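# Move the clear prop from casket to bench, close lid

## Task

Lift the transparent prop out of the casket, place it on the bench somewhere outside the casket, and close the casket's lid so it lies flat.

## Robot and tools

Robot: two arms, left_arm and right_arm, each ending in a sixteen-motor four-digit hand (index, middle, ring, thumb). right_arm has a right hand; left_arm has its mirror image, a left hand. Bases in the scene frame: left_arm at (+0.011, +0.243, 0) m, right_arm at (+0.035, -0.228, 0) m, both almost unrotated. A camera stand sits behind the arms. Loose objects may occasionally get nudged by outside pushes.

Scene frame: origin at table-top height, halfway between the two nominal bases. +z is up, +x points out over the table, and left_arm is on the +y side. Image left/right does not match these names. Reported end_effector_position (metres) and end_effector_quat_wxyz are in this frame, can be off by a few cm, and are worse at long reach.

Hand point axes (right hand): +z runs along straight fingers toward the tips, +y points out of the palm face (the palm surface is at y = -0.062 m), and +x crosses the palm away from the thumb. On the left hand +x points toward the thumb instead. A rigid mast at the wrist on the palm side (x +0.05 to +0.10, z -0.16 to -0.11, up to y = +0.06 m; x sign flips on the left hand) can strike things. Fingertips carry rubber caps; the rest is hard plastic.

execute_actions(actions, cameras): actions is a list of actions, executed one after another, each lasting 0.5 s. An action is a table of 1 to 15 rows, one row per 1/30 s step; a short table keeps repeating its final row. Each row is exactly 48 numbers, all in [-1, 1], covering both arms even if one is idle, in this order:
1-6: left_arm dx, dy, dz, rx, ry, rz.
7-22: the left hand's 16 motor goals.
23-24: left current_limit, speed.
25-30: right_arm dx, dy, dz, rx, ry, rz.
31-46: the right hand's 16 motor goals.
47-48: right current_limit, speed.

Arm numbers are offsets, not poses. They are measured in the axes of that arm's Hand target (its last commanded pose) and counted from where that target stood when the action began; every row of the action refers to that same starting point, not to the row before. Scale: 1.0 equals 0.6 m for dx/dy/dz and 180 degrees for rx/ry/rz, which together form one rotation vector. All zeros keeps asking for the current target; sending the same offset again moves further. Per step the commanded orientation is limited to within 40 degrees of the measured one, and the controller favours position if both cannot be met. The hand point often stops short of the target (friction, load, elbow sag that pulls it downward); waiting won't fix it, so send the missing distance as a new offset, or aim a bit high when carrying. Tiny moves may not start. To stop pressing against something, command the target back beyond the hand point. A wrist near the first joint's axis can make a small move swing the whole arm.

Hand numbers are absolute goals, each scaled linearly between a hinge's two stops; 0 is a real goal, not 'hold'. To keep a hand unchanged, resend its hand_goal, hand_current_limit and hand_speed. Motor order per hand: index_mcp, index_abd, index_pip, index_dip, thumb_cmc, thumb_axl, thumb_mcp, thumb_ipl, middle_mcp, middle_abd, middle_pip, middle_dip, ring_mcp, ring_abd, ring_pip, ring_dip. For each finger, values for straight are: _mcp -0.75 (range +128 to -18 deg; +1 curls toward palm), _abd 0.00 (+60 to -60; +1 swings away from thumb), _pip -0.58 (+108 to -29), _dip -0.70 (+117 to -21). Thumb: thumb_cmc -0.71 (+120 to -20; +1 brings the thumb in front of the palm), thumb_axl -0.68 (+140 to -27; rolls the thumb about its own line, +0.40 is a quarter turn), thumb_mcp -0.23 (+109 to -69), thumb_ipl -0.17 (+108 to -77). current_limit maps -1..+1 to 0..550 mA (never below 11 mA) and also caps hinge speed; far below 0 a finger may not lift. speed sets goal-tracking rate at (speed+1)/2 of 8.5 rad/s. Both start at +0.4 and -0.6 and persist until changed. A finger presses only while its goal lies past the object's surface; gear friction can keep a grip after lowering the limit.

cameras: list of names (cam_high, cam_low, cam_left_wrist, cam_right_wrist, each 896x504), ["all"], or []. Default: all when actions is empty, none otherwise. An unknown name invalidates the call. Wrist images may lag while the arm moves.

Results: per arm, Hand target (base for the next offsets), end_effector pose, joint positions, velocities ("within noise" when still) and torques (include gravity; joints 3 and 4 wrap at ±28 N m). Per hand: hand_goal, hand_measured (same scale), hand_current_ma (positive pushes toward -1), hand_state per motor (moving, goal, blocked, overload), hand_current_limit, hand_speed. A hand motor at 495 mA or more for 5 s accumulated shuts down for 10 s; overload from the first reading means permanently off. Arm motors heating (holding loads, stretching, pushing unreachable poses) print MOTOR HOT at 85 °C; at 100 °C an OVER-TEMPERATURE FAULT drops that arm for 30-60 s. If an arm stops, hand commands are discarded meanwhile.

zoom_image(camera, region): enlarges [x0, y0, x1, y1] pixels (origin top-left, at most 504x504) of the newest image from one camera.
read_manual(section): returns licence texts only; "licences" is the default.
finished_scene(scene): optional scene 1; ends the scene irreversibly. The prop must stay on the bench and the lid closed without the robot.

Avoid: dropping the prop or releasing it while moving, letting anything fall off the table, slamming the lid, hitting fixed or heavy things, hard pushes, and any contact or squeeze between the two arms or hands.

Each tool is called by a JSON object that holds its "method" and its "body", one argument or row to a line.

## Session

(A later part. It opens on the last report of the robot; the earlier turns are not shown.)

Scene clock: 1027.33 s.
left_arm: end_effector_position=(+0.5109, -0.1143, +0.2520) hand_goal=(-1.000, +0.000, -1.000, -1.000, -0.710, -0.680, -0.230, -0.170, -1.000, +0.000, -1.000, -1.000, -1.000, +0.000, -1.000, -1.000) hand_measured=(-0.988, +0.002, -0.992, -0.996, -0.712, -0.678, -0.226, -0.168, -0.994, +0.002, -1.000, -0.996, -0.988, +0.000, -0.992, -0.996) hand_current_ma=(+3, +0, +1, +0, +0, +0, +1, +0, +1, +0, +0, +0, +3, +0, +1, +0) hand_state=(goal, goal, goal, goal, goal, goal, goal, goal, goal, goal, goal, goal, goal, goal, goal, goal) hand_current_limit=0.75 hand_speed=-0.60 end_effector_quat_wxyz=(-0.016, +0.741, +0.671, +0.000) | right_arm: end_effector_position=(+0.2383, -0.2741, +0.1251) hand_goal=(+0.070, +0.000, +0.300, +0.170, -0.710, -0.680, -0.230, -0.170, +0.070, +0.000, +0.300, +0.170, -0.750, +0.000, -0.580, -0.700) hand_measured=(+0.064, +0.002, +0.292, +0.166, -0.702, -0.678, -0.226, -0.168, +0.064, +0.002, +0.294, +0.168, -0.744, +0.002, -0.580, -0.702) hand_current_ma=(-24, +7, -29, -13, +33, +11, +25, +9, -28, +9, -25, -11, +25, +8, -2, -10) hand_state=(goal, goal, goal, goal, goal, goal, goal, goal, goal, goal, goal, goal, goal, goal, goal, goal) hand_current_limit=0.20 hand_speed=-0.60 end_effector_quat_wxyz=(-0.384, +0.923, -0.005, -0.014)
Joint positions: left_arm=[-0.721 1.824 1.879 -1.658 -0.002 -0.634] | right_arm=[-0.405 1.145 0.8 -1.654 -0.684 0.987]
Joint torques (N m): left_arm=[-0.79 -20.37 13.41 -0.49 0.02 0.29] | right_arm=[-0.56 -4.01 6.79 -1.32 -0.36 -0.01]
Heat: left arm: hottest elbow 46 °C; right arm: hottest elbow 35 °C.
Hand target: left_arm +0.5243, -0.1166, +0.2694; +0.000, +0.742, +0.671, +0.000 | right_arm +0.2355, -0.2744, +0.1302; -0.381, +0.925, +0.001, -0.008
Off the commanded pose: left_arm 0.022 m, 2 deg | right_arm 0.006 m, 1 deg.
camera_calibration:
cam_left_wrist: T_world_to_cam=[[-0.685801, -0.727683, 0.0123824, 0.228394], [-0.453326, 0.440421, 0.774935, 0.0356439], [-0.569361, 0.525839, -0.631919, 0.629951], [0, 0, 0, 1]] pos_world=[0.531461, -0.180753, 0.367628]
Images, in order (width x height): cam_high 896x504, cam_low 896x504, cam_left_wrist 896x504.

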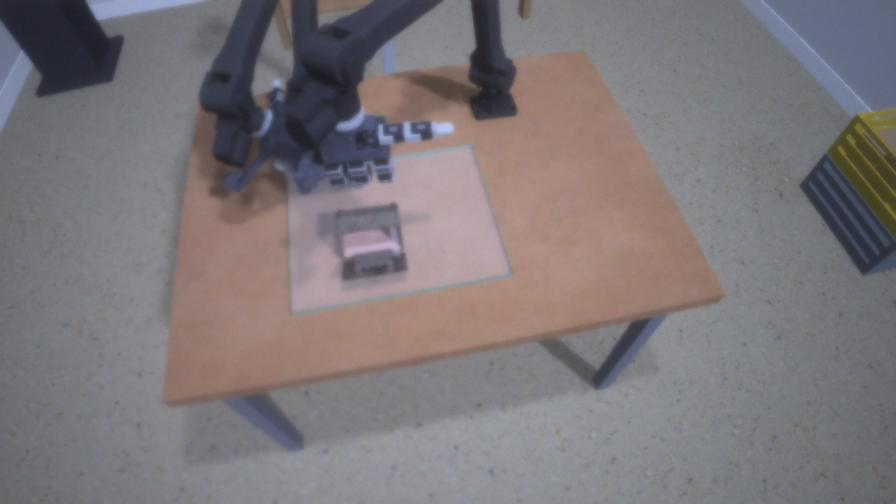

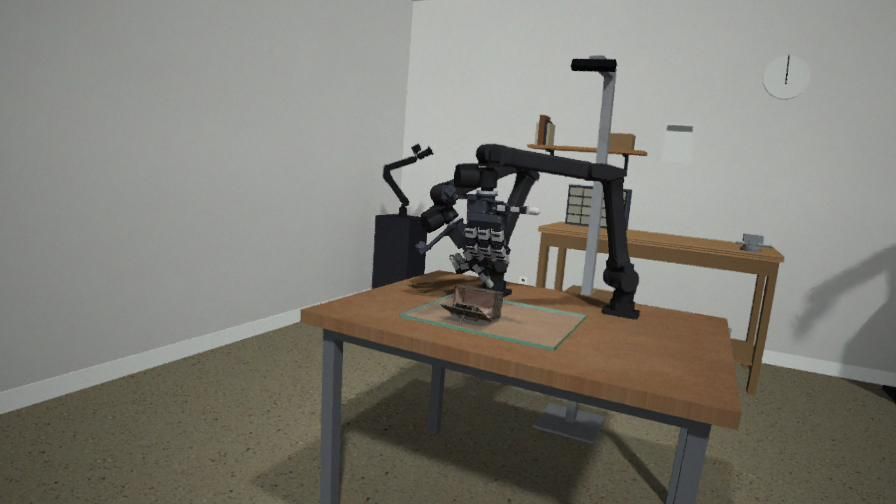

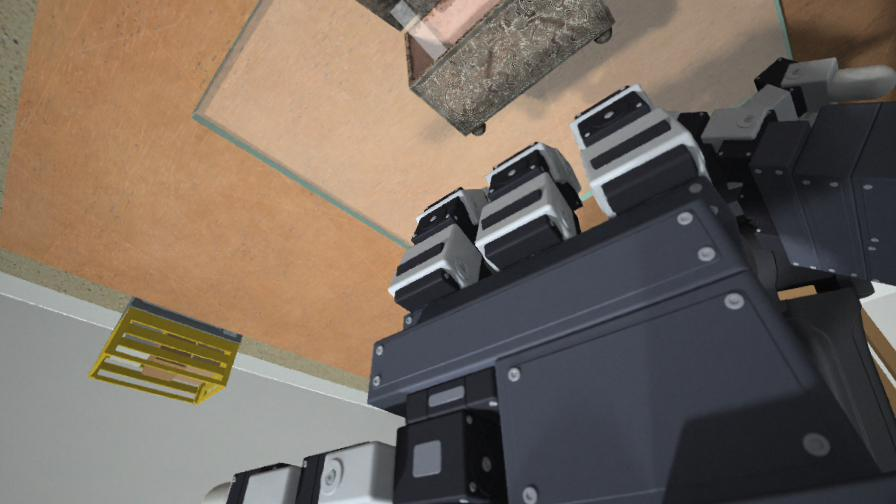

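{"method": "execute_actions", "body": {
  "actions": [
    [[0.024,0.128,0.062,0,0,0,0.07,0,0.3,0.17,-0.71,-0.68,-0.23,-0.17,-1,0,-1,-0.7,-1,0,-1,-0.7,0.75,-0.6,0,0,0,0,0,0,0.07,0,0.3,0.17,-0.71,-0.68,-0.23,-0.17,0.07,0,0.3,0.17,-0.75,0,-0.58,-0.7,0.2,-0.6]],
    [[0.0125,0.0235,0.0905,0,0,0,0.07,0,0.3,0.17,-0.71,-0.68,-0.23,-0.17,-1,0,-1,-0.7,-1,0,-1,-0.7,0.75,-0.6,0,0,0,0,0,0,0.07,0,0.3,0.17,-0.71,-0.68,-0.23,-0.17,0.07,0,0.3,0.17,-0.75,0,-0.58,-0.7,0.2,-0.6]],
    [[0,0,0,0,0,0,0.07,0,0.3,0.17,-0.71,-0.68,-0.23,-0.17,-1,0,-1,-0.7,-1,0,-1,-0.7,0.75,-0.6,0,0,0,0,0,0,0.07,0,0.3,0.17,-0.71,-0.68,-0.23,-0.17,0.07,0,0.3,0.17,-0.75,0,-0.58,-0.7,0.2,-0.6]]
  ],
  "cameras": ["cam_low","cam_left_wrist"]
}}

{"method": "zoom_image", "body": {
  "camera": "cam_low",
  "region": [430, 250, 530, 335]
}}

{"method": "zoom_image", "body": {
  "camera": "cam_left_wrist",
  "region": [400, 0, 660, 240]
}}

Scene clock: 1041.57 s.
left_arm: end_effector_position=(+0.6082, -0.1091, +0.1909) hand_goal=(+0.070, +0.000, +0.300, +0.170, -0.710, -0.680, -0.230, -0.170, -1.000, +0.000, -1.000, -0.700, -1.000, +0.000, -1.000, -0.700) hand_measured=(+0.050, +0.002, +0.294, +0.168, -0.712, -0.678, -0.226, -0.168, -0.994, +0.002, -1.000, -0.702, -0.990, +0.000, -0.994, -0.702) hand_current_ma=(-7, +0, -1, +0, +0, +0, +1, +0, +1, +0, +0, +0, +2, +0, +1, +0) hand_state=(goal, goal, goal, goal, goal, goal, goal, goal, goal, goal, goal, goal, goal, goal, goal, goal) hand_current_limit=0.75 hand_speed=-0.60 end_effector_quat_wxyz=(+0.004, +0.742, +0.671, +0.001) | right_arm: end_effector_position=(+0.2383, -0.2741, +0.1251) hand_goal=(+0.070, +0.000, +0.300, +0.170, -0.710, -0.680, -0.230, -0.170, +0.070, +0.000, +0.300, +0.170, -0.750, +0.000, -0.580, -0.700) hand_measured=(+0.064, +0.002, +0.292, +0.166, -0.702, -0.678, -0.226, -0.168, +0.064, +0.002, +0.294, +0.168, -0.744, +0.002, -0.580, -0.702) hand_current_ma=(-24, +7, -29, -13, +33, +11, +25, +9, -28, +9, -25, -11, +25, +8, -2, -10) hand_state=(goal, goal, goal, goal, goal, goal, goal, goal, goal, goal, goal, goal, goal, goal, goal, goal) hand_current_limit=0.20 hand_speed=-0.60 end_effector_quat_wxyz=(-0.384, +0.923, -0.005, -0.014)
Joint positions: left_arm=[-0.611 2.01 1.992 -1.545 -0.001 -0.522] | right_arm=[-0.405 1.145 0.8 -1.654 -0.684 0.987]
Joint torques (N m): left_arm=[-1.08 -22.53 9.1 0.61 -0.07 0.31] | right_arm=[-0.67 -4.01 6.78 -1.32 -0.36 -0.01]
Heat: left arm: hottest elbow 48 °C; right arm: hottest elbow 35 °C.
Hand target: left_arm +0.6170, -0.1040, +0.1779; +0.000, +0.742, +0.671, +0.000 | right_arm +0.2355, -0.2744, +0.1302; -0.381, +0.925, +0.001, -0.008
Off the commanded pose: left_arm 0.016 m, 0 deg | right_arm 0.006 m, 1 deg.
camera_calibration:
cam_left_wrist: T_world_to_cam=[[-0.686853, -0.726703, 0.0116299, 0.300553], [-0.47603, 0.461902, 0.74836, 0.146045], [-0.549207, 0.508477, -0.663191, 0.63584], [0, 0, 0, 1]] pos_world=[0.625165, -0.172355, 0.308894]
Images, in order (width x height): cam_low 896x504, cam_left_wrist 896x504.

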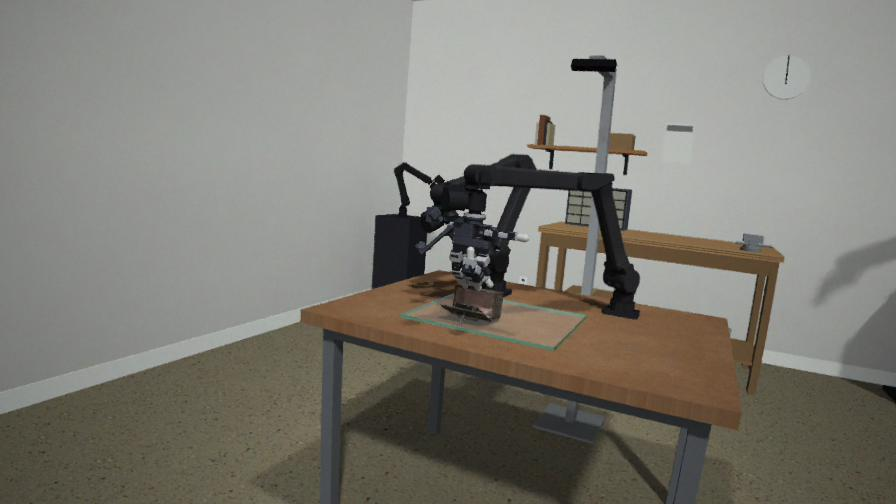

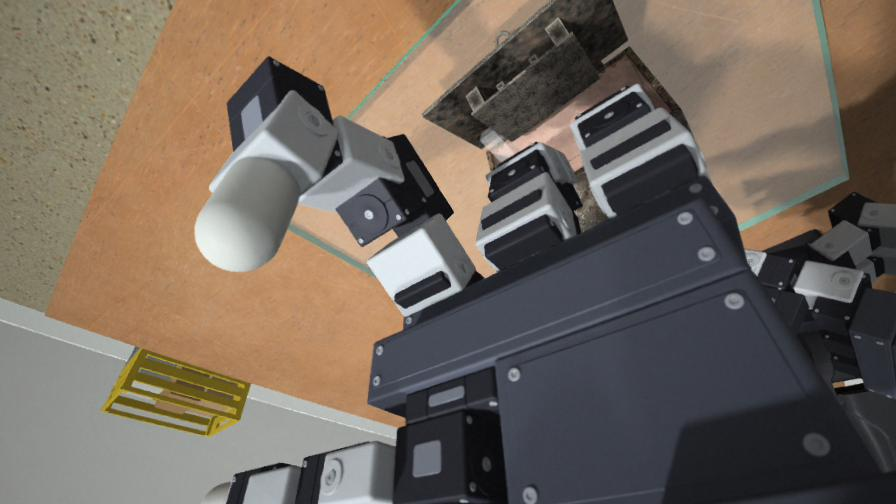

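Scaled by 5.040 from the camera's 896x504 image, which has a finer 1280x720 frame.

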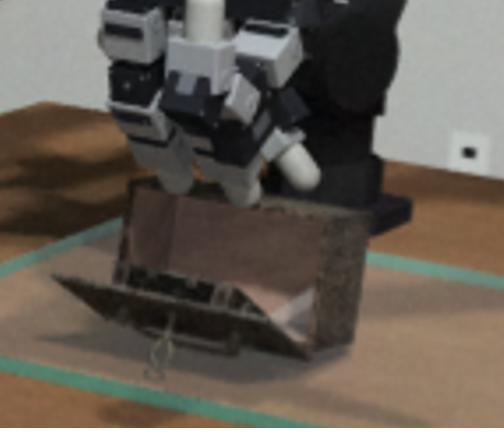

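Scaled by 1.938 from the camera's 896x504 image, which has a finer 1280x720 frame.

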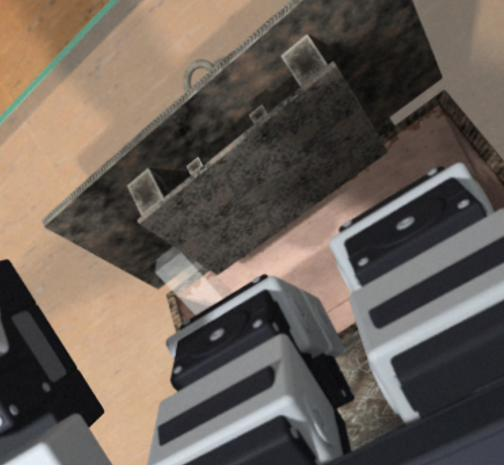

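{"method": "execute_actions", "body": {
  "actions": [
    [[-0.0123,-0.0222,0.024,0,0,0,0.07,0,0.3,0.17,-0.71,-0.68,-0.23,-0.17,-1,0,-1,-0.7,-1,0,-1,-0.7,0.75,-0.6,0,0,0,0,0,0,0.07,0,0.3,0.17,-0.71,-0.68,-0.23,-0.17,0.07,0,0.3,0.17,-0.75,0,-0.58,-0.7,0.2,-0.6]],
    [[-0.0123,-0.0222,0.026,0,0,0,0.07,0,0.3,0.17,-0.71,-0.68,-0.23,-0.17,-1,0,-1,-0.7,-1,0,-1,-0.7,0.75,-0.6,0,0,0,0,0,0,0.07,0,0.3,0.17,-0.71,-0.68,-0.23,-0.17,0.07,0,0.3,0.17,-0.75,0,-0.58,-0.7,0.2,-0.6]],
    [[-0.0089,-0.0217,0,0,0,0,0.07,0,0.3,0.17,-0.71,-0.68,-0.23,-0.17,-1,0,-1,-0.7,-1,0,-1,-0.7,0.75,-0.6,0,0,0,0,0,0,0.07,0,0.3,0.17,-0.71,-0.68,-0.23,-0.17,0.07,0,0.3,0.17,-0.75,0,-0.58,-0.7,0.2,-0.6]],
    [[0,-0.015,0,0,0,0,0.07,0,0.3,0.17,-0.71,-0.68,-0.23,-0.17,-1,0,-1,-0.7,-1,0,-1,-0.7,0.75,-0.6,0,0,0,0,0,0,0.07,0,0.3,0.17,-0.71,-0.68,-0.23,-0.17,0.07,0,0.3,0.17,-0.75,0,-0.58,-0.7,0.2,-0.6]]
  ],
  "cameras": ["cam_low"]
}}

{"method": "zoom_image", "body": {
  "camera": "cam_low",
  "region": [430, 250, 530, 335]
}}

Scene clock: 1047.20 s.
left_arm: end_effector_position=(+0.5800, -0.1054, +0.1508) hand_goal=(+0.070, +0.000, +0.300, +0.170, -0.710, -0.680, -0.230, -0.170, -1.000, +0.000, -1.000, -0.700, -1.000, +0.000, -1.000, -0.700) hand_measured=(+0.052, +0.002, +0.294, +0.168, -0.712, -0.678, -0.226, -0.168, -0.994, +0.002, -1.000, -0.702, -0.984, +0.002, -1.000, -0.702) hand_current_ma=(-6, +0, -1, +0, +0, +0, +1, +0, +1, +0, +0, +0, +5, +0, +0, +0) hand_state=(goal, goal, goal, goal, goal, goal, goal, goal, goal, goal, goal, goal, goal, goal, goal, goal) hand_current_limit=0.75 hand_speed=-0.60 end_effector_quat_wxyz=(+0.003, +0.735, +0.678, +0.002) | right_arm: end_effector_position=(+0.2383, -0.2741, +0.1251) hand_goal=(+0.070, +0.000, +0.300, +0.170, -0.710, -0.680, -0.230, -0.170, +0.070, +0.000, +0.300, +0.170, -0.750, +0.000, -0.580, -0.700) hand_measured=(+0.064, +0.002, +0.292, +0.166, -0.702, -0.678, -0.226, -0.168, +0.064, +0.002, +0.294, +0.168, -0.744, +0.002, -0.580, -0.702) hand_current_ma=(-24, +7, -29, -13, +33, +11, +25, +9, -28, +9, -25, -11, +25, +8, -2, -10) hand_state=(goal, goal, goal, goal, goal, goal, goal, goal, goal, goal, goal, goal, goal, goal, goal, goal) hand_current_limit=0.20 hand_speed=-0.60 end_effector_quat_wxyz=(-0.384, +0.923, -0.005, -0.014)
Joint positions: left_arm=[-0.635 1.951 1.796 -1.409 -0.002 -0.567] | right_arm=[-0.405 1.145 0.8 -1.654 -0.684 0.987]
Joint torques (N m): left_arm=[-4.25 -23.53 8.12 0.2 -0.07 0.09] | right_arm=[-0.62 -4.01 6.76 -1.28 -0.37 0]
Heat: left arm: hottest elbow 47 °C; right arm: hottest elbow 35 °C.
Hand target: left_arm +0.5666, -0.1191, +0.1479; +0.000, +0.742, +0.670, +0.000 | right_arm +0.2355, -0.2744, +0.1302; -0.381, +0.925, +0.001, -0.008
Off the commanded pose: left_arm 0.019 m, 1 deg | right_arm 0.006 m, 1 deg.
Images, in order (width x height): cam_low 896x504.

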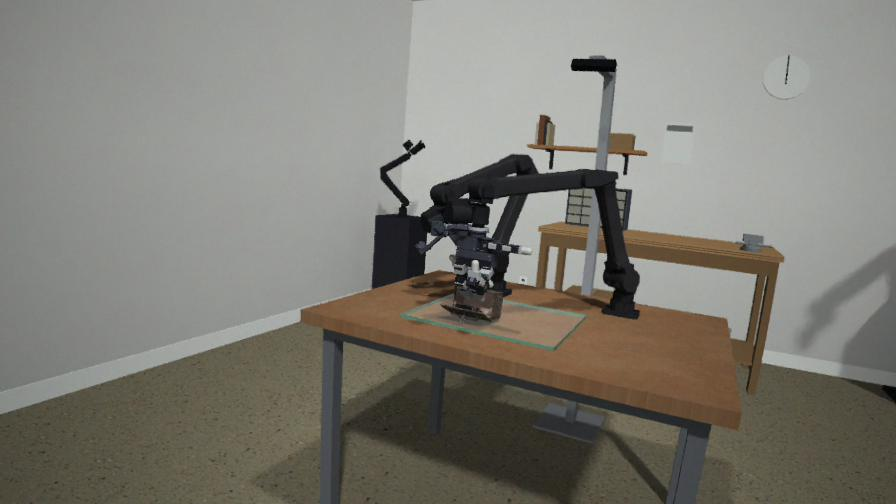

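Scaled by 5.040 from the camera's 896x504 image, which has a finer 1280x720 frame.

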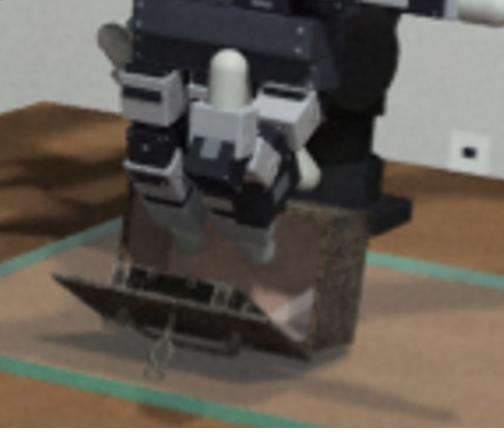

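{"method": "execute_actions", "body": {
  "actions": [
    [[0,0,-0.027,0,0,0,0.07,0,0.3,0.17,-0.71,-0.68,-0.23,-0.17,-1,0,-1,-0.7,-1,0,-1,-0.7,0.75,-0.6,0,0,0,0,0,0,0.07,0,0.3,0.17,-0.71,-0.68,-0.23,-0.17,0.07,0,0.3,0.17,-0.75,0,-0.58,-0.7,0.2,-0.6]],
    [[-0.001,-0.011,-0.03,0,0,0,0.07,0,0.3,0.17,-0.71,-0.68,-0.23,-0.17,-1,0,-1,-0.7,-1,0,-1,-0.7,0.75,-0.6,0,0,0,0,0,0,0.07,0,0.3,0.17,-0.71,-0.68,-0.23,-0.17,0.07,0,0.3,0.17,-0.75,0,-0.58,-0.7,0.2,-0.6]],
    [[-0.001,-0.013,-0.02,0,0,0,0.07,0,0.3,0.17,-0.71,-0.68,-0.23,-0.17,-1,0,-1,-0.7,-1,0,-1,-0.7,0.75,-0.6,0,0,0,0,0,0,0.07,0,0.3,0.17,-0.71,-0.68,-0.23,-0.17,0.07,0,0.3,0.17,-0.75,0,-0.58,-0.7,0.2,-0.6]]
  ],
  "cameras": ["cam_low"]
}}

{"method": "zoom_image", "body": {
  "camera": "cam_low",
  "region": [430, 250, 530, 335]
}}

Scene clock: 1052.20 s.
left_arm: end_effector_position=(+0.5582, -0.1025, +0.1642) hand_goal=(+0.070, +0.000, +0.300, +0.170, -0.710, -0.680, -0.230, -0.170, -1.000, +0.000, -1.000, -0.700, -1.000, +0.000, -1.000, -0.700) hand_measured=(+0.052, +0.002, +0.294, +0.168, -0.712, -0.678, -0.226, -0.168, -0.984, +0.000, -0.990, -0.700, -0.976, +0.000, -0.988, -0.698) hand_current_ma=(-6, +0, -1, +0, +0, +0, +1, +0, +6, +0, +2, +0, +11, +0, +3, +0) hand_state=(goal, goal, goal, goal, goal, goal, goal, goal, goal, goal, goal, goal, blocked, goal, goal, goal) hand_current_limit=0.75 hand_speed=-0.60 end_effector_quat_wxyz=(-0.020, +0.737, +0.676, -0.002) | right_arm: end_effector_position=(+0.2383, -0.2741, +0.1251) hand_goal=(+0.070, +0.000, +0.300, +0.170, -0.710, -0.680, -0.230, -0.170, +0.070, +0.000, +0.300, +0.170, -0.750, +0.000, -0.580, -0.700) hand_measured=(+0.064, +0.002, +0.292, +0.166, -0.702, -0.678, -0.226, -0.168, +0.064, +0.002, +0.294, +0.168, -0.744, +0.002, -0.580, -0.702) hand_current_ma=(-24, +7, -29, -13, +33, +11, +25, +9, -28, +9, -25, -11, +25, +8, -2, -10) hand_state=(goal, goal, goal, goal, goal, goal, goal, goal, goal, goal, goal, goal, goal, goal, goal, goal) hand_current_limit=0.20 hand_speed=-0.60 end_effector_quat_wxyz=(-0.384, +0.923, -0.005, -0.014)
Joint positions: left_arm=[-0.654 1.924 1.796 -1.484 -0.004 -0.579] | right_arm=[-0.405 1.145 0.8 -1.654 -0.684 0.987]
Joint torques (N m): left_arm=[-3.84 -24.82 11.89 -0.73 0.02 0.03] | right_arm=[-0.5 -3.96 6.76 -1.31 -0.35 0]
Heat: left arm: hottest elbow 47 °C; right arm: hottest elbow 35 °C.
Hand target: left_arm +0.5521, -0.1188, +0.1941; +0.000, +0.742, +0.671, +0.000 | right_arm +0.2355, -0.2744, +0.1302; -0.381, +0.925, +0.001, -0.008
Off the commanded pose: left_arm 0.035 m, 3 deg | right_arm 0.006 m, 1 deg.
Images, in order (width x height): cam_low 896x504.

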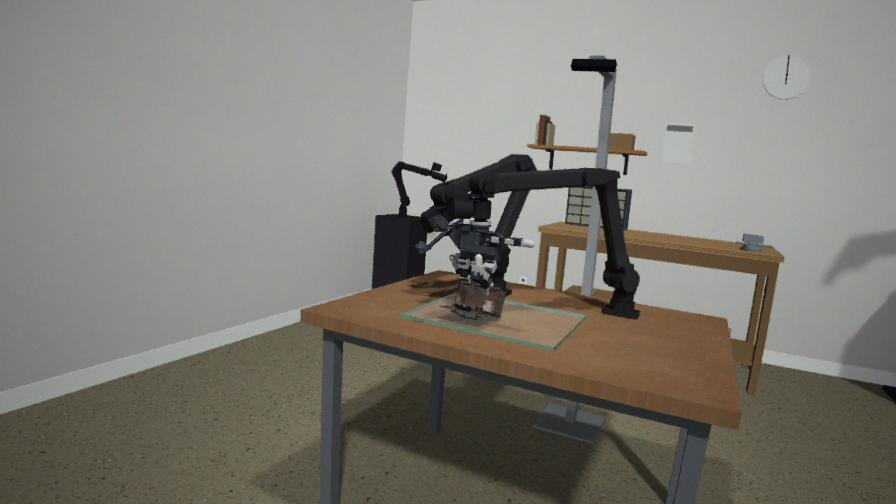

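Scaled by 5.040 from the camera's 896x504 image, which has a finer 1280x720 frame.

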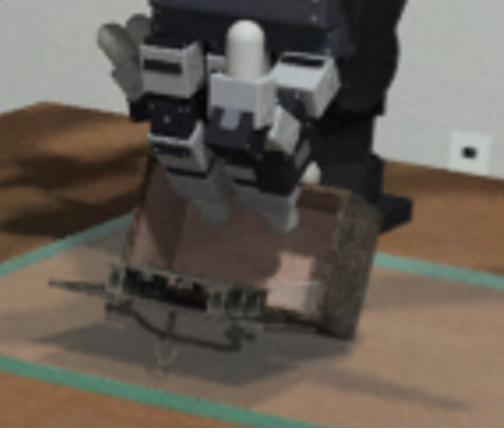

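{"method": "execute_actions", "body": {
  "actions": [
    [[-0.003,-0.033,-0.025,0,0,0,0.07,0,0.3,0.17,-0.71,-0.68,-0.23,-0.17,-1,0,-1,-0.7,-1,0,-1,-0.7,0.75,-0.6,0,0,0,0,0,0,0.07,0,0.3,0.17,-0.71,-0.68,-0.23,-0.17,0.07,0,0.3,0.17,-0.75,0,-0.58,-0.7,0.2,-0.6]],
    [[-0.003,-0.03,0,0,0,0,0.07,0,0.3,0.17,-0.71,-0.68,-0.23,-0.17,-1,0,-1,-0.7,-1,0,-1,-0.7,0.75,-0.6,0,0,0,0,0,0,0.07,0,0.3,0.17,-0.71,-0.68,-0.23,-0.17,0.07,0,0.3,0.17,-0.75,0,-0.58,-0.7,0.2,-0.6]],
    [[-0.003,-0.03,0.012,0,0,0,0.07,0,0.3,0.17,-0.71,-0.68,-0.23,-0.17,-1,0,-1,-0.7,-1,0,-1,-0.7,0.75,-0.6,0,0,0,0,0,0,0.07,0,0.3,0.17,-0.71,-0.68,-0.23,-0.17,0.07,0,0.3,0.17,-0.75,0,-0.58,-0.7,0.2,-0.6]]
  ],
  "cameras": ["cam_low"]
}}

{"method": "zoom_image", "body": {
  "camera": "cam_low",
  "region": [430, 250, 530, 335]
}}

Scene clock: 1056.33 s.
left_arm: end_effector_position=(+0.5083, -0.1066, +0.1914) hand_goal=(+0.070, +0.000, +0.300, +0.170, -0.710, -0.680, -0.230, -0.170, -1.000, +0.000, -1.000, -0.700, -1.000, +0.000, -1.000, -0.700) hand_measured=(+0.052, +0.002, +0.294, +0.168, -0.712, -0.678, -0.226, -0.168, -0.962, -0.002, -0.974, -0.688, -0.964, -0.006, -0.978, -0.690) hand_current_ma=(-6, +0, -1, +0, +0, +0, +1, +0, +26, +0, +12, +3, +26, +0, +9, +2) hand_state=(goal, goal, goal, goal, goal, goal, goal, goal, blocked, goal, blocked, goal, blocked, goal, blocked, goal) hand_current_limit=0.75 hand_speed=-0.60 end_effector_quat_wxyz=(-0.011, +0.738, +0.675, +0.003) | right_arm: end_effector_position=(+0.2383, -0.2741, +0.1251) hand_goal=(+0.070, +0.000, +0.300, +0.170, -0.710, -0.680, -0.230, -0.170, +0.070, +0.000, +0.300, +0.170, -0.750, +0.000, -0.580, -0.700) hand_measured=(+0.064, +0.002, +0.292, +0.166, -0.702, -0.678, -0.226, -0.168, +0.064, +0.002, +0.294, +0.168, -0.744, +0.002, -0.580, -0.702) hand_current_ma=(-24, +7, -29, -13, +33, +11, +25, +9, -28, +9, -25, -11, +25, +8, -2, -10) hand_state=(goal, goal, goal, goal, goal, goal, goal, goal, goal, goal, goal, goal, goal, goal, goal, goal) hand_current_limit=0.20 hand_speed=-0.60 end_effector_quat_wxyz=(-0.384, +0.923, -0.005, -0.014)
Joint positions: left_arm=[-0.717 1.802 1.687 -1.476 -0.008 -0.639] | right_arm=[-0.405 1.145 0.8 -1.654 -0.684 0.987]
Joint torques (N m): left_arm=[-4.07 -22.48 8.92 0.16 0.2 -0.02] | right_arm=[-0.62 -4.01 6.79 -1.31 -0.37 -0.01]
Heat: left arm: hottest elbow 46 °C; right arm: hottest elbow 35 °C.
Hand target: left_arm +0.4961, -0.1186, +0.2019; +0.000, +0.742, +0.671, +0.000 | right_arm +0.2355, -0.2744, +0.1302; -0.381, +0.925, +0.001, -0.008
Off the commanded pose: left_arm 0.020 m, 1 deg | right_arm 0.006 m, 1 deg.
Images, in order (width x height): cam_low 896x504.

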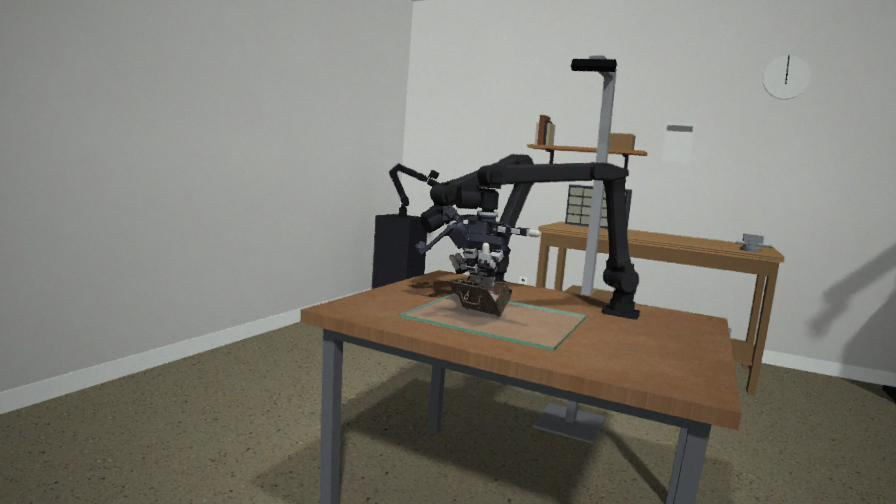

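Scaled by 5.040 from the camera's 896x504 image, which has a finer 1280x720 frame.

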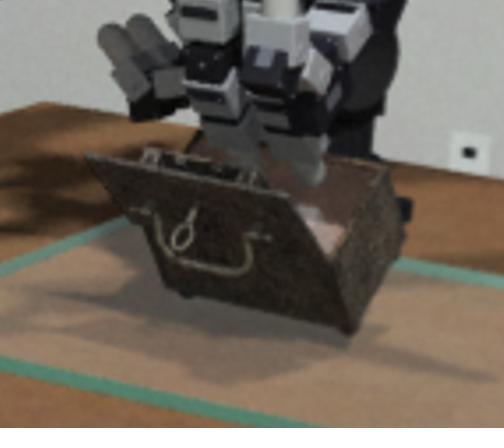

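{"method": "execute_actions", "body": {
  "actions": [
    [[-0.003,-0.036,0.01,0,0,0,0.07,0,0.3,0.17,-0.71,-0.68,-0.23,-0.17,-1,0,-1,-0.7,-1,0,-1,-0.7,0.75,-0.6,-0.043,0.017,0.017,0,0,0,0.07,0,0.3,0.17,-0.71,-0.68,-0.23,-0.17,0.07,0,0.3,0.17,-0.75,0,-0.58,-0.7,0.2,-0.6]]
  ],
  "cameras": ["cam_low"]
}}

{"method": "zoom_image", "body": {
  "camera": "cam_low",
  "region": [430, 250, 530, 335]
}}

Scene clock: 1059.33 s.
left_arm: end_effector_position=(+0.4835, -0.1095, +0.1874) hand_goal=(+0.070, +0.000, +0.300, +0.170, -0.710, -0.680, -0.230, -0.170, -1.000, +0.000, -1.000, -0.700, -1.000, +0.000, -1.000, -0.700) hand_measured=(+0.052, +0.002, +0.294, +0.168, -0.712, -0.678, -0.226, -0.168, -0.968, +0.000, -0.978, -0.688, -0.966, -0.002, -0.980, -0.690) hand_current_ma=(-6, +0, -1, +0, +0, +0, +1, +0, +19, +0, +8, +2, +21, +0, +7, +2) hand_state=(goal, goal, goal, goal, goal, goal, goal, goal, blocked, goal, blocked, goal, blocked, goal, goal, goal) hand_current_limit=0.75 hand_speed=-0.60 end_effector_quat_wxyz=(-0.009, +0.739, +0.673, +0.002) | right_arm: end_effector_position=(+0.2123, -0.2744, +0.1119) hand_goal=(+0.070, +0.000, +0.300, +0.170, -0.710, -0.680, -0.230, -0.170, +0.070, +0.000, +0.300, +0.170, -0.750, +0.000, -0.580, -0.700) hand_measured=(+0.064, +0.002, +0.292, +0.166, -0.702, -0.678, -0.226, -0.168, +0.064, +0.002, +0.294, +0.168, -0.744, +0.002, -0.580, -0.702) hand_current_ma=(-24, +7, -29, -13, +33, +11, +25, +9, -28, +9, -25, -11, +25, +8, -2, -10) hand_state=(goal, goal, goal, goal, goal, goal, goal, goal, goal, goal, goal, goal, goal, goal, goal, goal) hand_current_limit=0.20 hand_speed=-0.60 end_effector_quat_wxyz=(-0.384, +0.923, -0.005, -0.013)
Joint positions: left_arm=[-0.75 1.758 1.615 -1.445 -0.005 -0.669] | right_arm=[-0.454 1.098 0.726 -1.662 -0.663 0.929]
Joint torques (N m): left_arm=[-3.6 -21.3 8.94 0.16 0.1 0.01] | right_arm=[-0.5 -3.08 6.65 -1.37 -0.33 0.01]
Heat: left arm: hottest elbow 47 °C; right arm: hottest elbow 34 °C.
Hand target: left_arm +0.4744, -0.1183, +0.1959; +0.000, +0.742, +0.671, +0.000 | right_arm +0.2095, -0.2746, +0.1162; -0.381, +0.925, +0.001, -0.008
Off the commanded pose: left_arm 0.015 m, 1 deg | right_arm 0.005 m, 1 deg.
Images, in order (width x height): cam_low 896x504.

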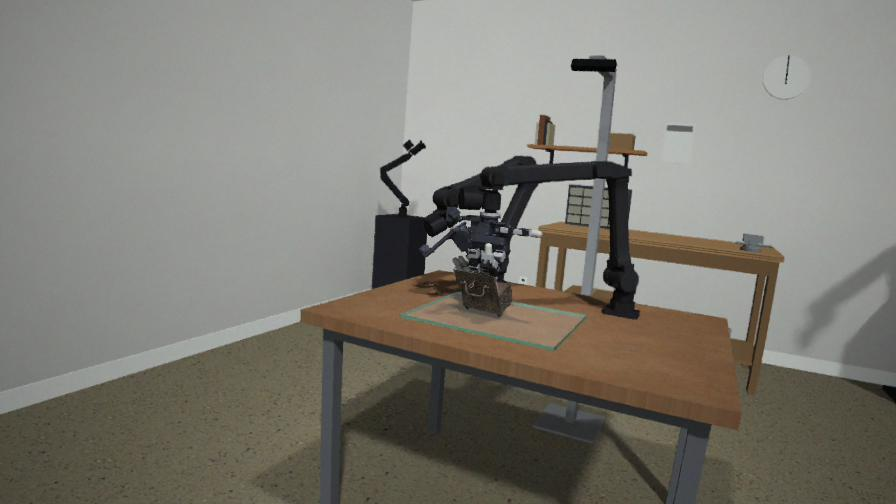

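Scaled by 5.040 from the camera's 896x504 image, which has a finer 1280x720 frame.

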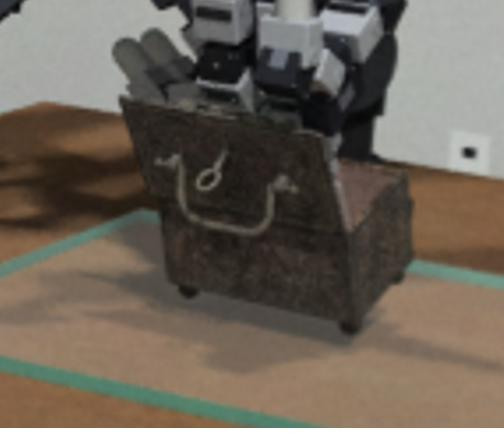

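{"method": "execute_actions", "body": {
  "actions": [
    [[-0.003,-0.03,0.022,0,0,0,0.07,0,0.3,0.17,-0.71,-0.68,-0.23,-0.17,-1,0,-1,-0.7,-1,0,-1,-0.7,0.75,-0.6,0,0,0,0,0,0,0.07,0,0.3,0.17,-0.71,-0.68,-0.23,-0.17,0.07,0,0.3,0.17,-0.75,0,-0.58,-0.7,0.2,-0.6]]
  ],
  "cameras": ["cam_low","cam_left_wrist"]
}}

{"method": "zoom_image", "body": {
  "camera": "cam_low",
  "region": [430, 250, 530, 335]
}}

{"method": "zoom_image", "body": {
  "camera": "cam_left_wrist",
  "region": [340, 0, 700, 240]
}}

Scene clock: 1061.73 s.
left_arm: end_effector_position=(+0.4700, -0.1059, +0.1828) hand_goal=(+0.070, +0.000, +0.300, +0.170, -0.710, -0.680, -0.230, -0.170, -1.000, +0.000, -1.000, -0.700, -1.000, +0.000, -1.000, -0.700) hand_measured=(+0.052, +0.002, +0.294, +0.168, -0.712, -0.678, -0.226, -0.168, -0.966, -0.004, -0.980, -0.692, -0.970, -0.004, -0.984, -0.692) hand_current_ma=(-6, +0, -1, +0, +0, +0, +1, +0, +22, +0, +8, +1, +18, +0, +5, +1) hand_state=(goal, goal, goal, goal, goal, goal, goal, goal, blocked, goal, blocked, goal, blocked, goal, goal, goal) hand_current_limit=0.75 hand_speed=-0.60 end_effector_quat_wxyz=(-0.002, +0.736, +0.677, +0.005) | right_arm: end_effector_position=(+0.2123, -0.2744, +0.1119) hand_goal=(+0.070, +0.000, +0.300, +0.170, -0.710, -0.680, -0.230, -0.170, +0.070, +0.000, +0.300, +0.170, -0.750, +0.000, -0.580, -0.700) hand_measured=(+0.064, +0.002, +0.292, +0.166, -0.702, -0.678, -0.226, -0.168, +0.064, +0.002, +0.294, +0.168, -0.744, +0.002, -0.580, -0.702) hand_current_ma=(-24, +7, -29, -13, +33, +11, +25, +9, -28, +9, -25, -11, +25, +8, -2, -10) hand_state=(goal, goal, goal, goal, goal, goal, goal, goal, goal, goal, goal, goal, goal, goal, goal, goal) hand_current_limit=0.20 hand_speed=-0.60 end_effector_quat_wxyz=(-0.384, +0.923, -0.005, -0.013)
Joint positions: left_arm=[-0.766 1.721 1.55 -1.404 -0.01 -0.693] | right_arm=[-0.454 1.098 0.726 -1.662 -0.663 0.929]
Joint torques (N m): left_arm=[-4.37 -19.96 8.36 0.31 0.27 0.01] | right_arm=[-0.56 -3.14 6.68 -1.36 -0.33 -0.01]
Heat: left arm: hottest elbow 47 °C; right arm: hottest elbow 34 °C.
Hand target: left_arm +0.4562, -0.1182, +0.1827; +0.000, +0.742, +0.671, +0.000 | right_arm +0.2095, -0.2746, +0.1162; -0.381, +0.925, +0.001, -0.008
Off the commanded pose: left_arm 0.018 m, 1 deg | right_arm 0.005 m, 1 deg.
camera_calibration:
cam_left_wrist: T_world_to_cam=[[-0.675091, -0.737722, 0.0042346, 0.202727], [-0.480407, 0.443963, 0.756377, 0.083473], [-0.559876, 0.508589, -0.654122, 0.556334], [0, 0, 0, 1]] pos_world=[0.488438, -0.170448, 0.299915]
Images, in order (width x height): cam_low 896x504, cam_left_wrist 896x504.

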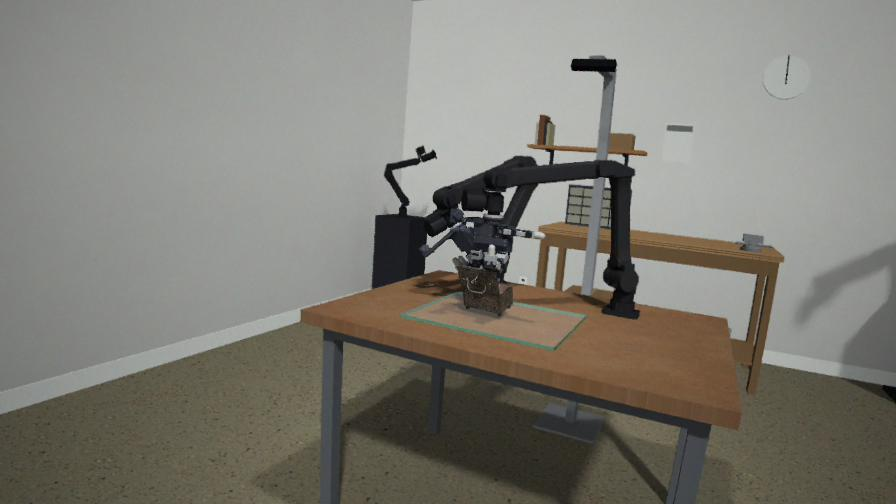

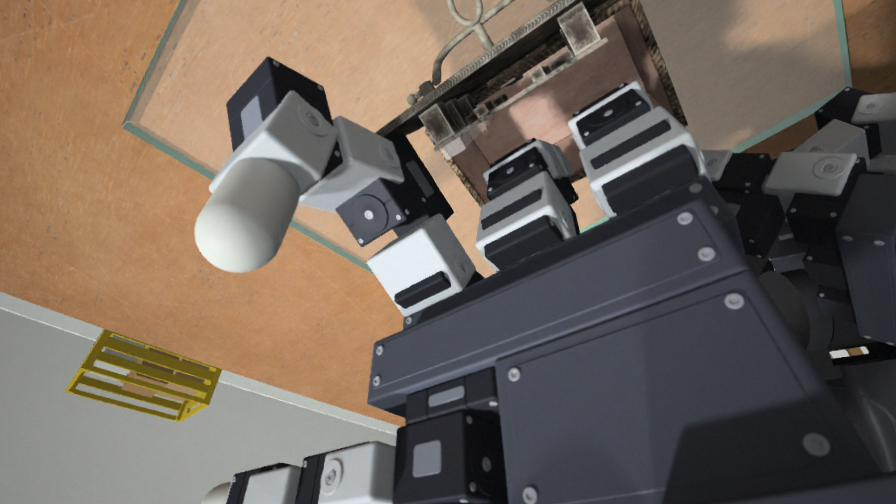

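Scaled by 5.040 from the camera's 896x504 image, which has a finer 1280x720 frame.

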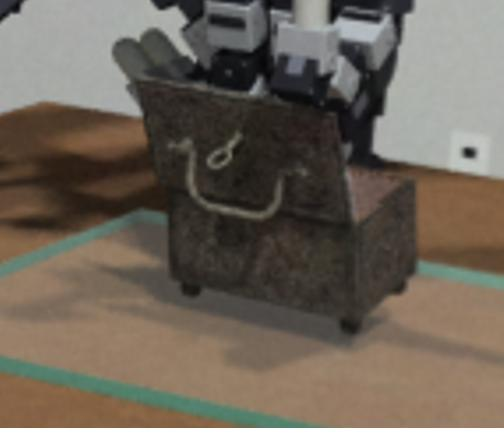

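Scaled by 1.400 from the camera's 896x504 image, which has a finer 1280x720 frame.

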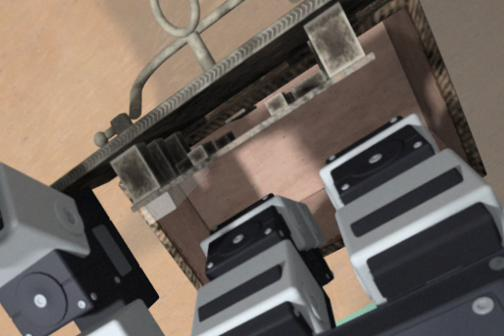

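{"method": "execute_actions", "body": {
  "actions": [
    [[-0.003,-0.025,0.015,0,0,0,0.07,0,0.3,0.17,-0.71,-0.68,-0.23,-0.17,-1,0,-1,-0.7,-1,0,-1,-0.7,0.75,-0.6,0,0,0,0,0,0,0.07,0,0.3,0.17,-0.71,-0.68,-0.23,-0.17,0.07,0,0.3,0.17,-0.75,0,-0.58,-0.7,0.2,-0.6]]
  ],
  "cameras": ["cam_low","cam_left_wrist"]
}}

{"method": "zoom_image", "body": {
  "camera": "cam_low",
  "region": [430, 250, 530, 335]
}}

{"method": "zoom_image", "body": {
  "camera": "cam_left_wrist",
  "region": [340, 0, 700, 240]
}}

Scene clock: 1063.87 s.
left_arm: end_effector_position=(+0.4599, -0.1039, +0.1806) hand_goal=(+0.070, +0.000, +0.300, +0.170, -0.710, -0.680, -0.230, -0.170, -1.000, +0.000, -1.000, -0.700, -1.000, +0.000, -1.000, -0.700) hand_measured=(+0.056, +0.002, +0.294, +0.168, -0.712, -0.678, -0.226, -0.168, -0.958, -0.008, -0.976, -0.690, -0.962, -0.008, -0.980, -0.692) hand_current_ma=(-4, +0, -1, +0, +0, +0, +1, +0, +34, -1, +10, +2, +26, -1, +7, +1) hand_state=(goal, goal, goal, goal, goal, goal, goal, goal, blocked, goal, blocked, goal, blocked, goal, goal, goal) hand_current_limit=0.75 hand_speed=-0.60 end_effector_quat_wxyz=(+0.006, +0.734, +0.679, +0.008) | right_arm: end_effector_position=(+0.2123, -0.2744, +0.1119) hand_goal=(+0.070, +0.000, +0.300, +0.170, -0.710, -0.680, -0.230, -0.170, +0.070, +0.000, +0.300, +0.170, -0.750, +0.000, -0.580, -0.700) hand_measured=(+0.064, +0.002, +0.292, +0.166, -0.702, -0.678, -0.226, -0.168, +0.064, +0.002, +0.294, +0.168, -0.744, +0.002, -0.580, -0.702) hand_current_ma=(-24, +7, -29, -13, +33, +11, +25, +9, -28, +9, -25, -11, +25, +8, -2, -10) hand_state=(goal, goal, goal, goal, goal, goal, goal, goal, goal, goal, goal, goal, goal, goal, goal, goal) hand_current_limit=0.20 hand_speed=-0.60 end_effector_quat_wxyz=(-0.384, +0.923, -0.005, -0.013)
Joint positions: left_arm=[-0.779 1.692 1.503 -1.37 -0.016 -0.715] | right_arm=[-0.454 1.098 0.726 -1.662 -0.663 0.929]
Joint torques (N m): left_arm=[-5.07 -18.78 7.9 0.18 0.51 0.01] | right_arm=[-0.56 -3.14 6.63 -1.36 -0.32 -0.01]
Heat: left arm: hottest elbow 46 °C; right arm: hottest elbow 34 °C.
Hand target: left_arm +0.4412, -0.1184, +0.1737; +0.000, +0.742, +0.671, +0.000 | right_arm +0.2095, -0.2746, +0.1162; -0.381, +0.925, +0.001, -0.008
Off the commanded pose: left_arm 0.025 m, 2 deg | right_arm 0.005 m, 1 deg.
camera_calibration:
cam_left_wrist: T_world_to_cam=[[-0.669508, -0.742804, -0.00101548, 0.19523], [-0.495614, 0.44569, 0.745471, 0.0885463], [-0.553286, 0.499602, -0.666537, 0.546434], [0, 0, 0, 1]] pos_world=[0.476927, -0.167447, 0.298408]
Images, in order (width x height): cam_low 896x504, cam_left_wrist 896x504.

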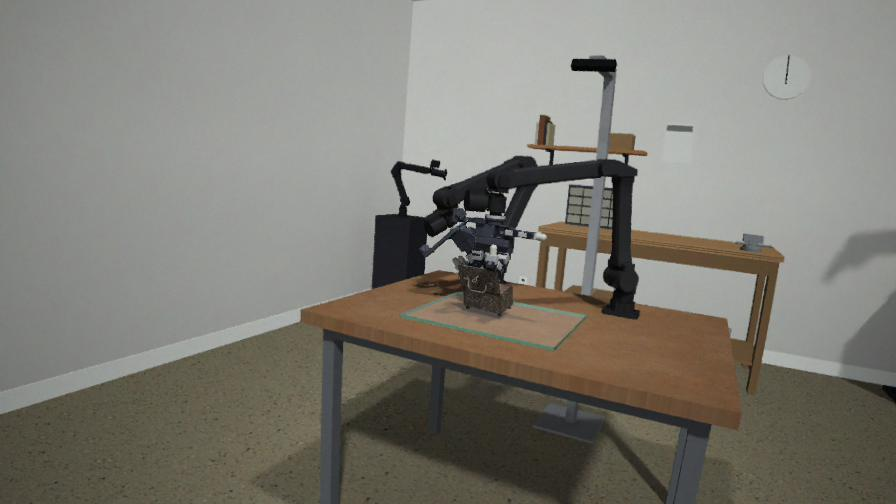

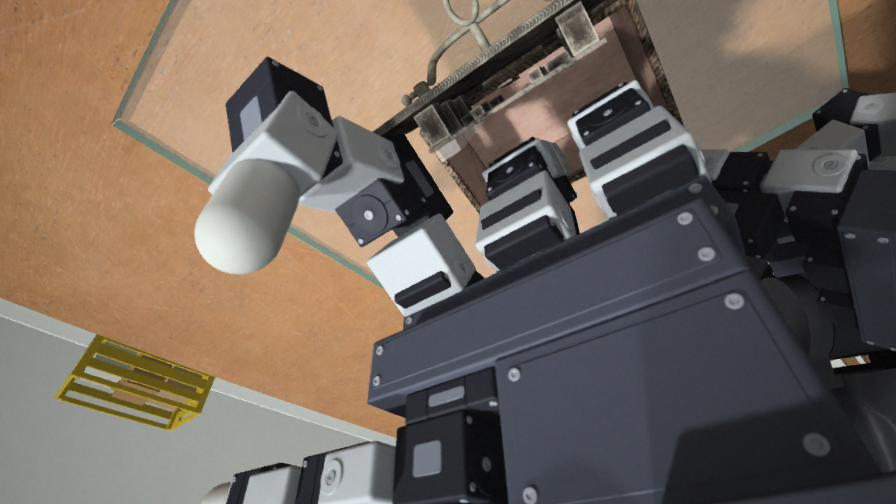

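Scaled by 5.040 from the camera's 896x504 image, which has a finer 1280x720 frame.

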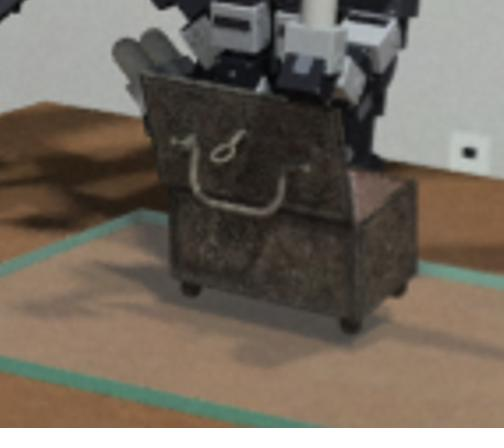

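Scaled by 1.400 from the camera's 896x504 image, which has a finer 1280x720 frame.

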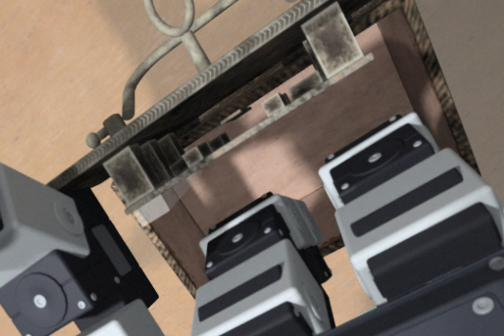

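{"method": "execute_actions", "body": {
  "actions": [
    [[0.004,0.05,0,0,0,0,0.07,0,0.3,0.17,-0.71,-0.68,-0.23,-0.17,-1,0,-1,-0.7,-1,0,-1,-0.7,0.75,-0.6,0,0,0,0,0,0,0.07,0,0.3,0.17,-0.71,-0.68,-0.23,-0.17,0.07,0,0.3,0.17,-0.75,0,-0.58,-0.7,0.2,-0.6]]
  ],
  "cameras": ["cam_low","cam_left_wrist"]
}}

{"method": "zoom_image", "body": {
  "camera": "cam_low",
  "region": [430, 250, 530, 335]
}}

{"method": "zoom_image", "body": {
  "camera": "cam_left_wrist",
  "region": [340, 0, 700, 240]
}}

Scene clock: 1067.27 s.
left_arm: end_effector_position=(+0.4630, -0.1080, +0.1683) hand_goal=(+0.070, +0.000, +0.300, +0.170, -0.710, -0.680, -0.230, -0.170, -1.000, +0.000, -1.000, -0.700, -1.000, +0.000, -1.000, -0.700) hand_measured=(+0.070, +0.002, +0.296, +0.168, -0.712, -0.678, -0.226, -0.168, -0.958, -0.004, -0.976, -0.690, -0.964, -0.004, -0.982, -0.692) hand_current_ma=(+0, +0, +0, +0, +0, +0, +1, +0, +34, +0, +10, +2, +25, +0, +6, +1) hand_state=(goal, goal, goal, goal, goal, goal, goal, goal, blocked, goal, blocked, goal, blocked, goal, goal, goal) hand_current_limit=0.75 hand_speed=-0.60 end_effector_quat_wxyz=(-0.004, +0.735, +0.678, +0.006) | right_arm: end_effector_position=(+0.2123, -0.2744, +0.1119) hand_goal=(+0.070, +0.000, +0.300, +0.170, -0.710, -0.680, -0.230, -0.170, +0.070, +0.000, +0.300, +0.170, -0.750, +0.000, -0.580, -0.700) hand_measured=(+0.064, +0.002, +0.292, +0.166, -0.702, -0.678, -0.226, -0.168, +0.064, +0.002, +0.294, +0.168, -0.744, +0.002, -0.580, -0.702) hand_current_ma=(-24, +7, -29, -13, +33, +11, +25, +9, -28, +9, -25, -11, +25, +8, -2, -10) hand_state=(goal, goal, goal, goal, goal, goal, goal, goal, goal, goal, goal, goal, goal, goal, goal, goal) hand_current_limit=0.20 hand_speed=-0.60 end_effector_quat_wxyz=(-0.384, +0.923, -0.005, -0.013)
Joint positions: left_arm=[-0.779 1.723 1.514 -1.37 -0.012 -0.711] | right_arm=[-0.454 1.098 0.726 -1.662 -0.663 0.929]
Joint torques (N m): left_arm=[-1.44 -17.14 12.6 -0.44 0.37 0.37] | right_arm=[-0.5 -3.02 6.65 -1.36 -0.34 0]
Heat: left arm: hottest elbow 46 °C; right arm: hottest elbow 34 °C.
Hand target: left_arm +0.4713, -0.1191, +0.1737; +0.000, +0.742, +0.671, +0.000 | right_arm +0.2095, -0.2746, +0.1162; -0.381, +0.925, +0.001, -0.008
Off the commanded pose: left_arm 0.015 m, 1 deg | right_arm 0.005 m, 1 deg.
camera_calibration:
cam_left_wrist: T_world_to_cam=[[-0.672078, -0.740479, 0.00123418, 0.195272], [-0.481679, 0.438449, 0.758781, 0.0916424], [-0.562403, 0.509365, -0.651345, 0.544719], [0, 0, 0, 1]] pos_world=[0.481732, -0.173047, 0.285023]
Images, in order (width x height): cam_low 896x504, cam_left_wrist 896x504.

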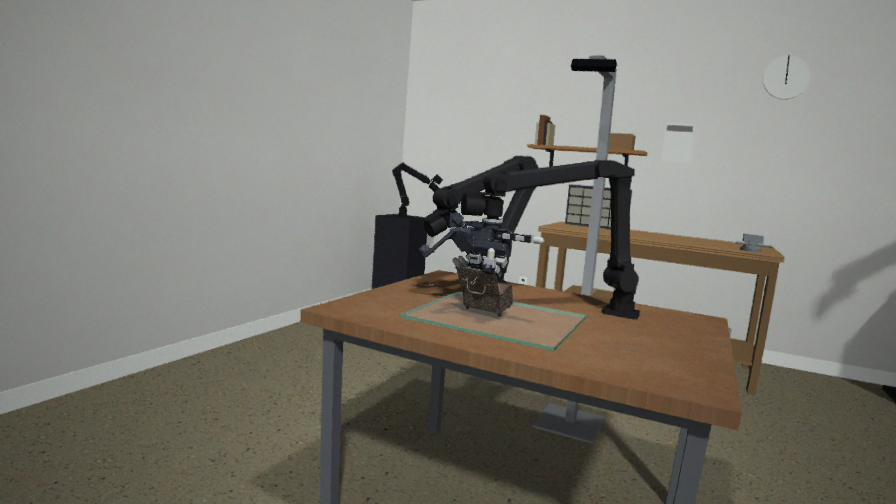

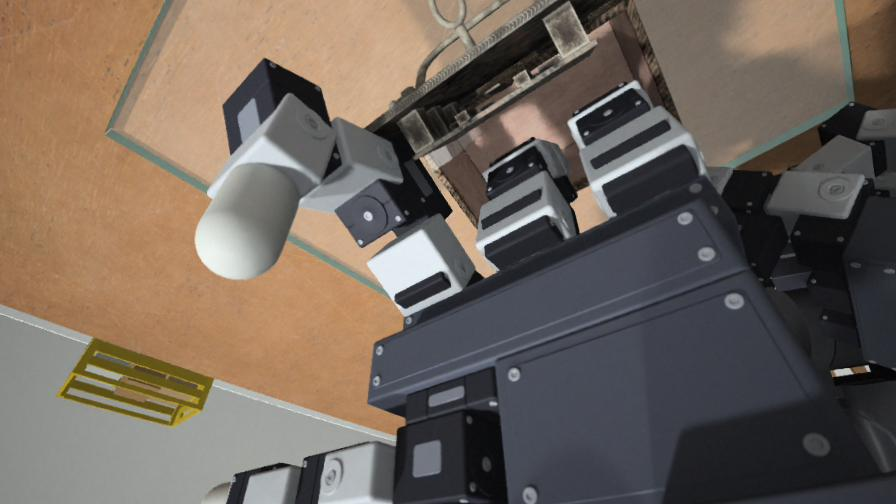

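Scaled by 5.040 from the camera's 896x504 image, which has a finer 1280x720 frame.

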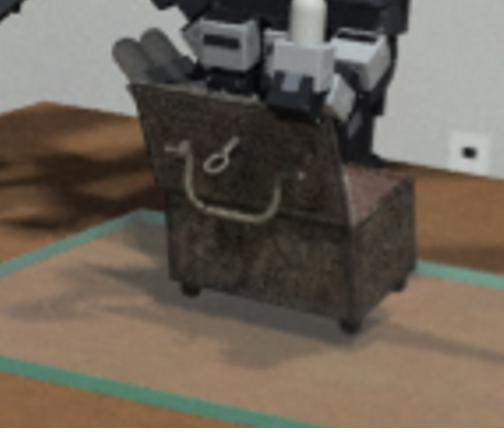

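Scaled by 1.400 from the camera's 896x504 image, which has a finer 1280x720 frame.

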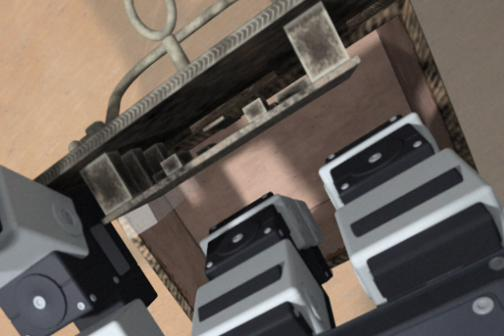

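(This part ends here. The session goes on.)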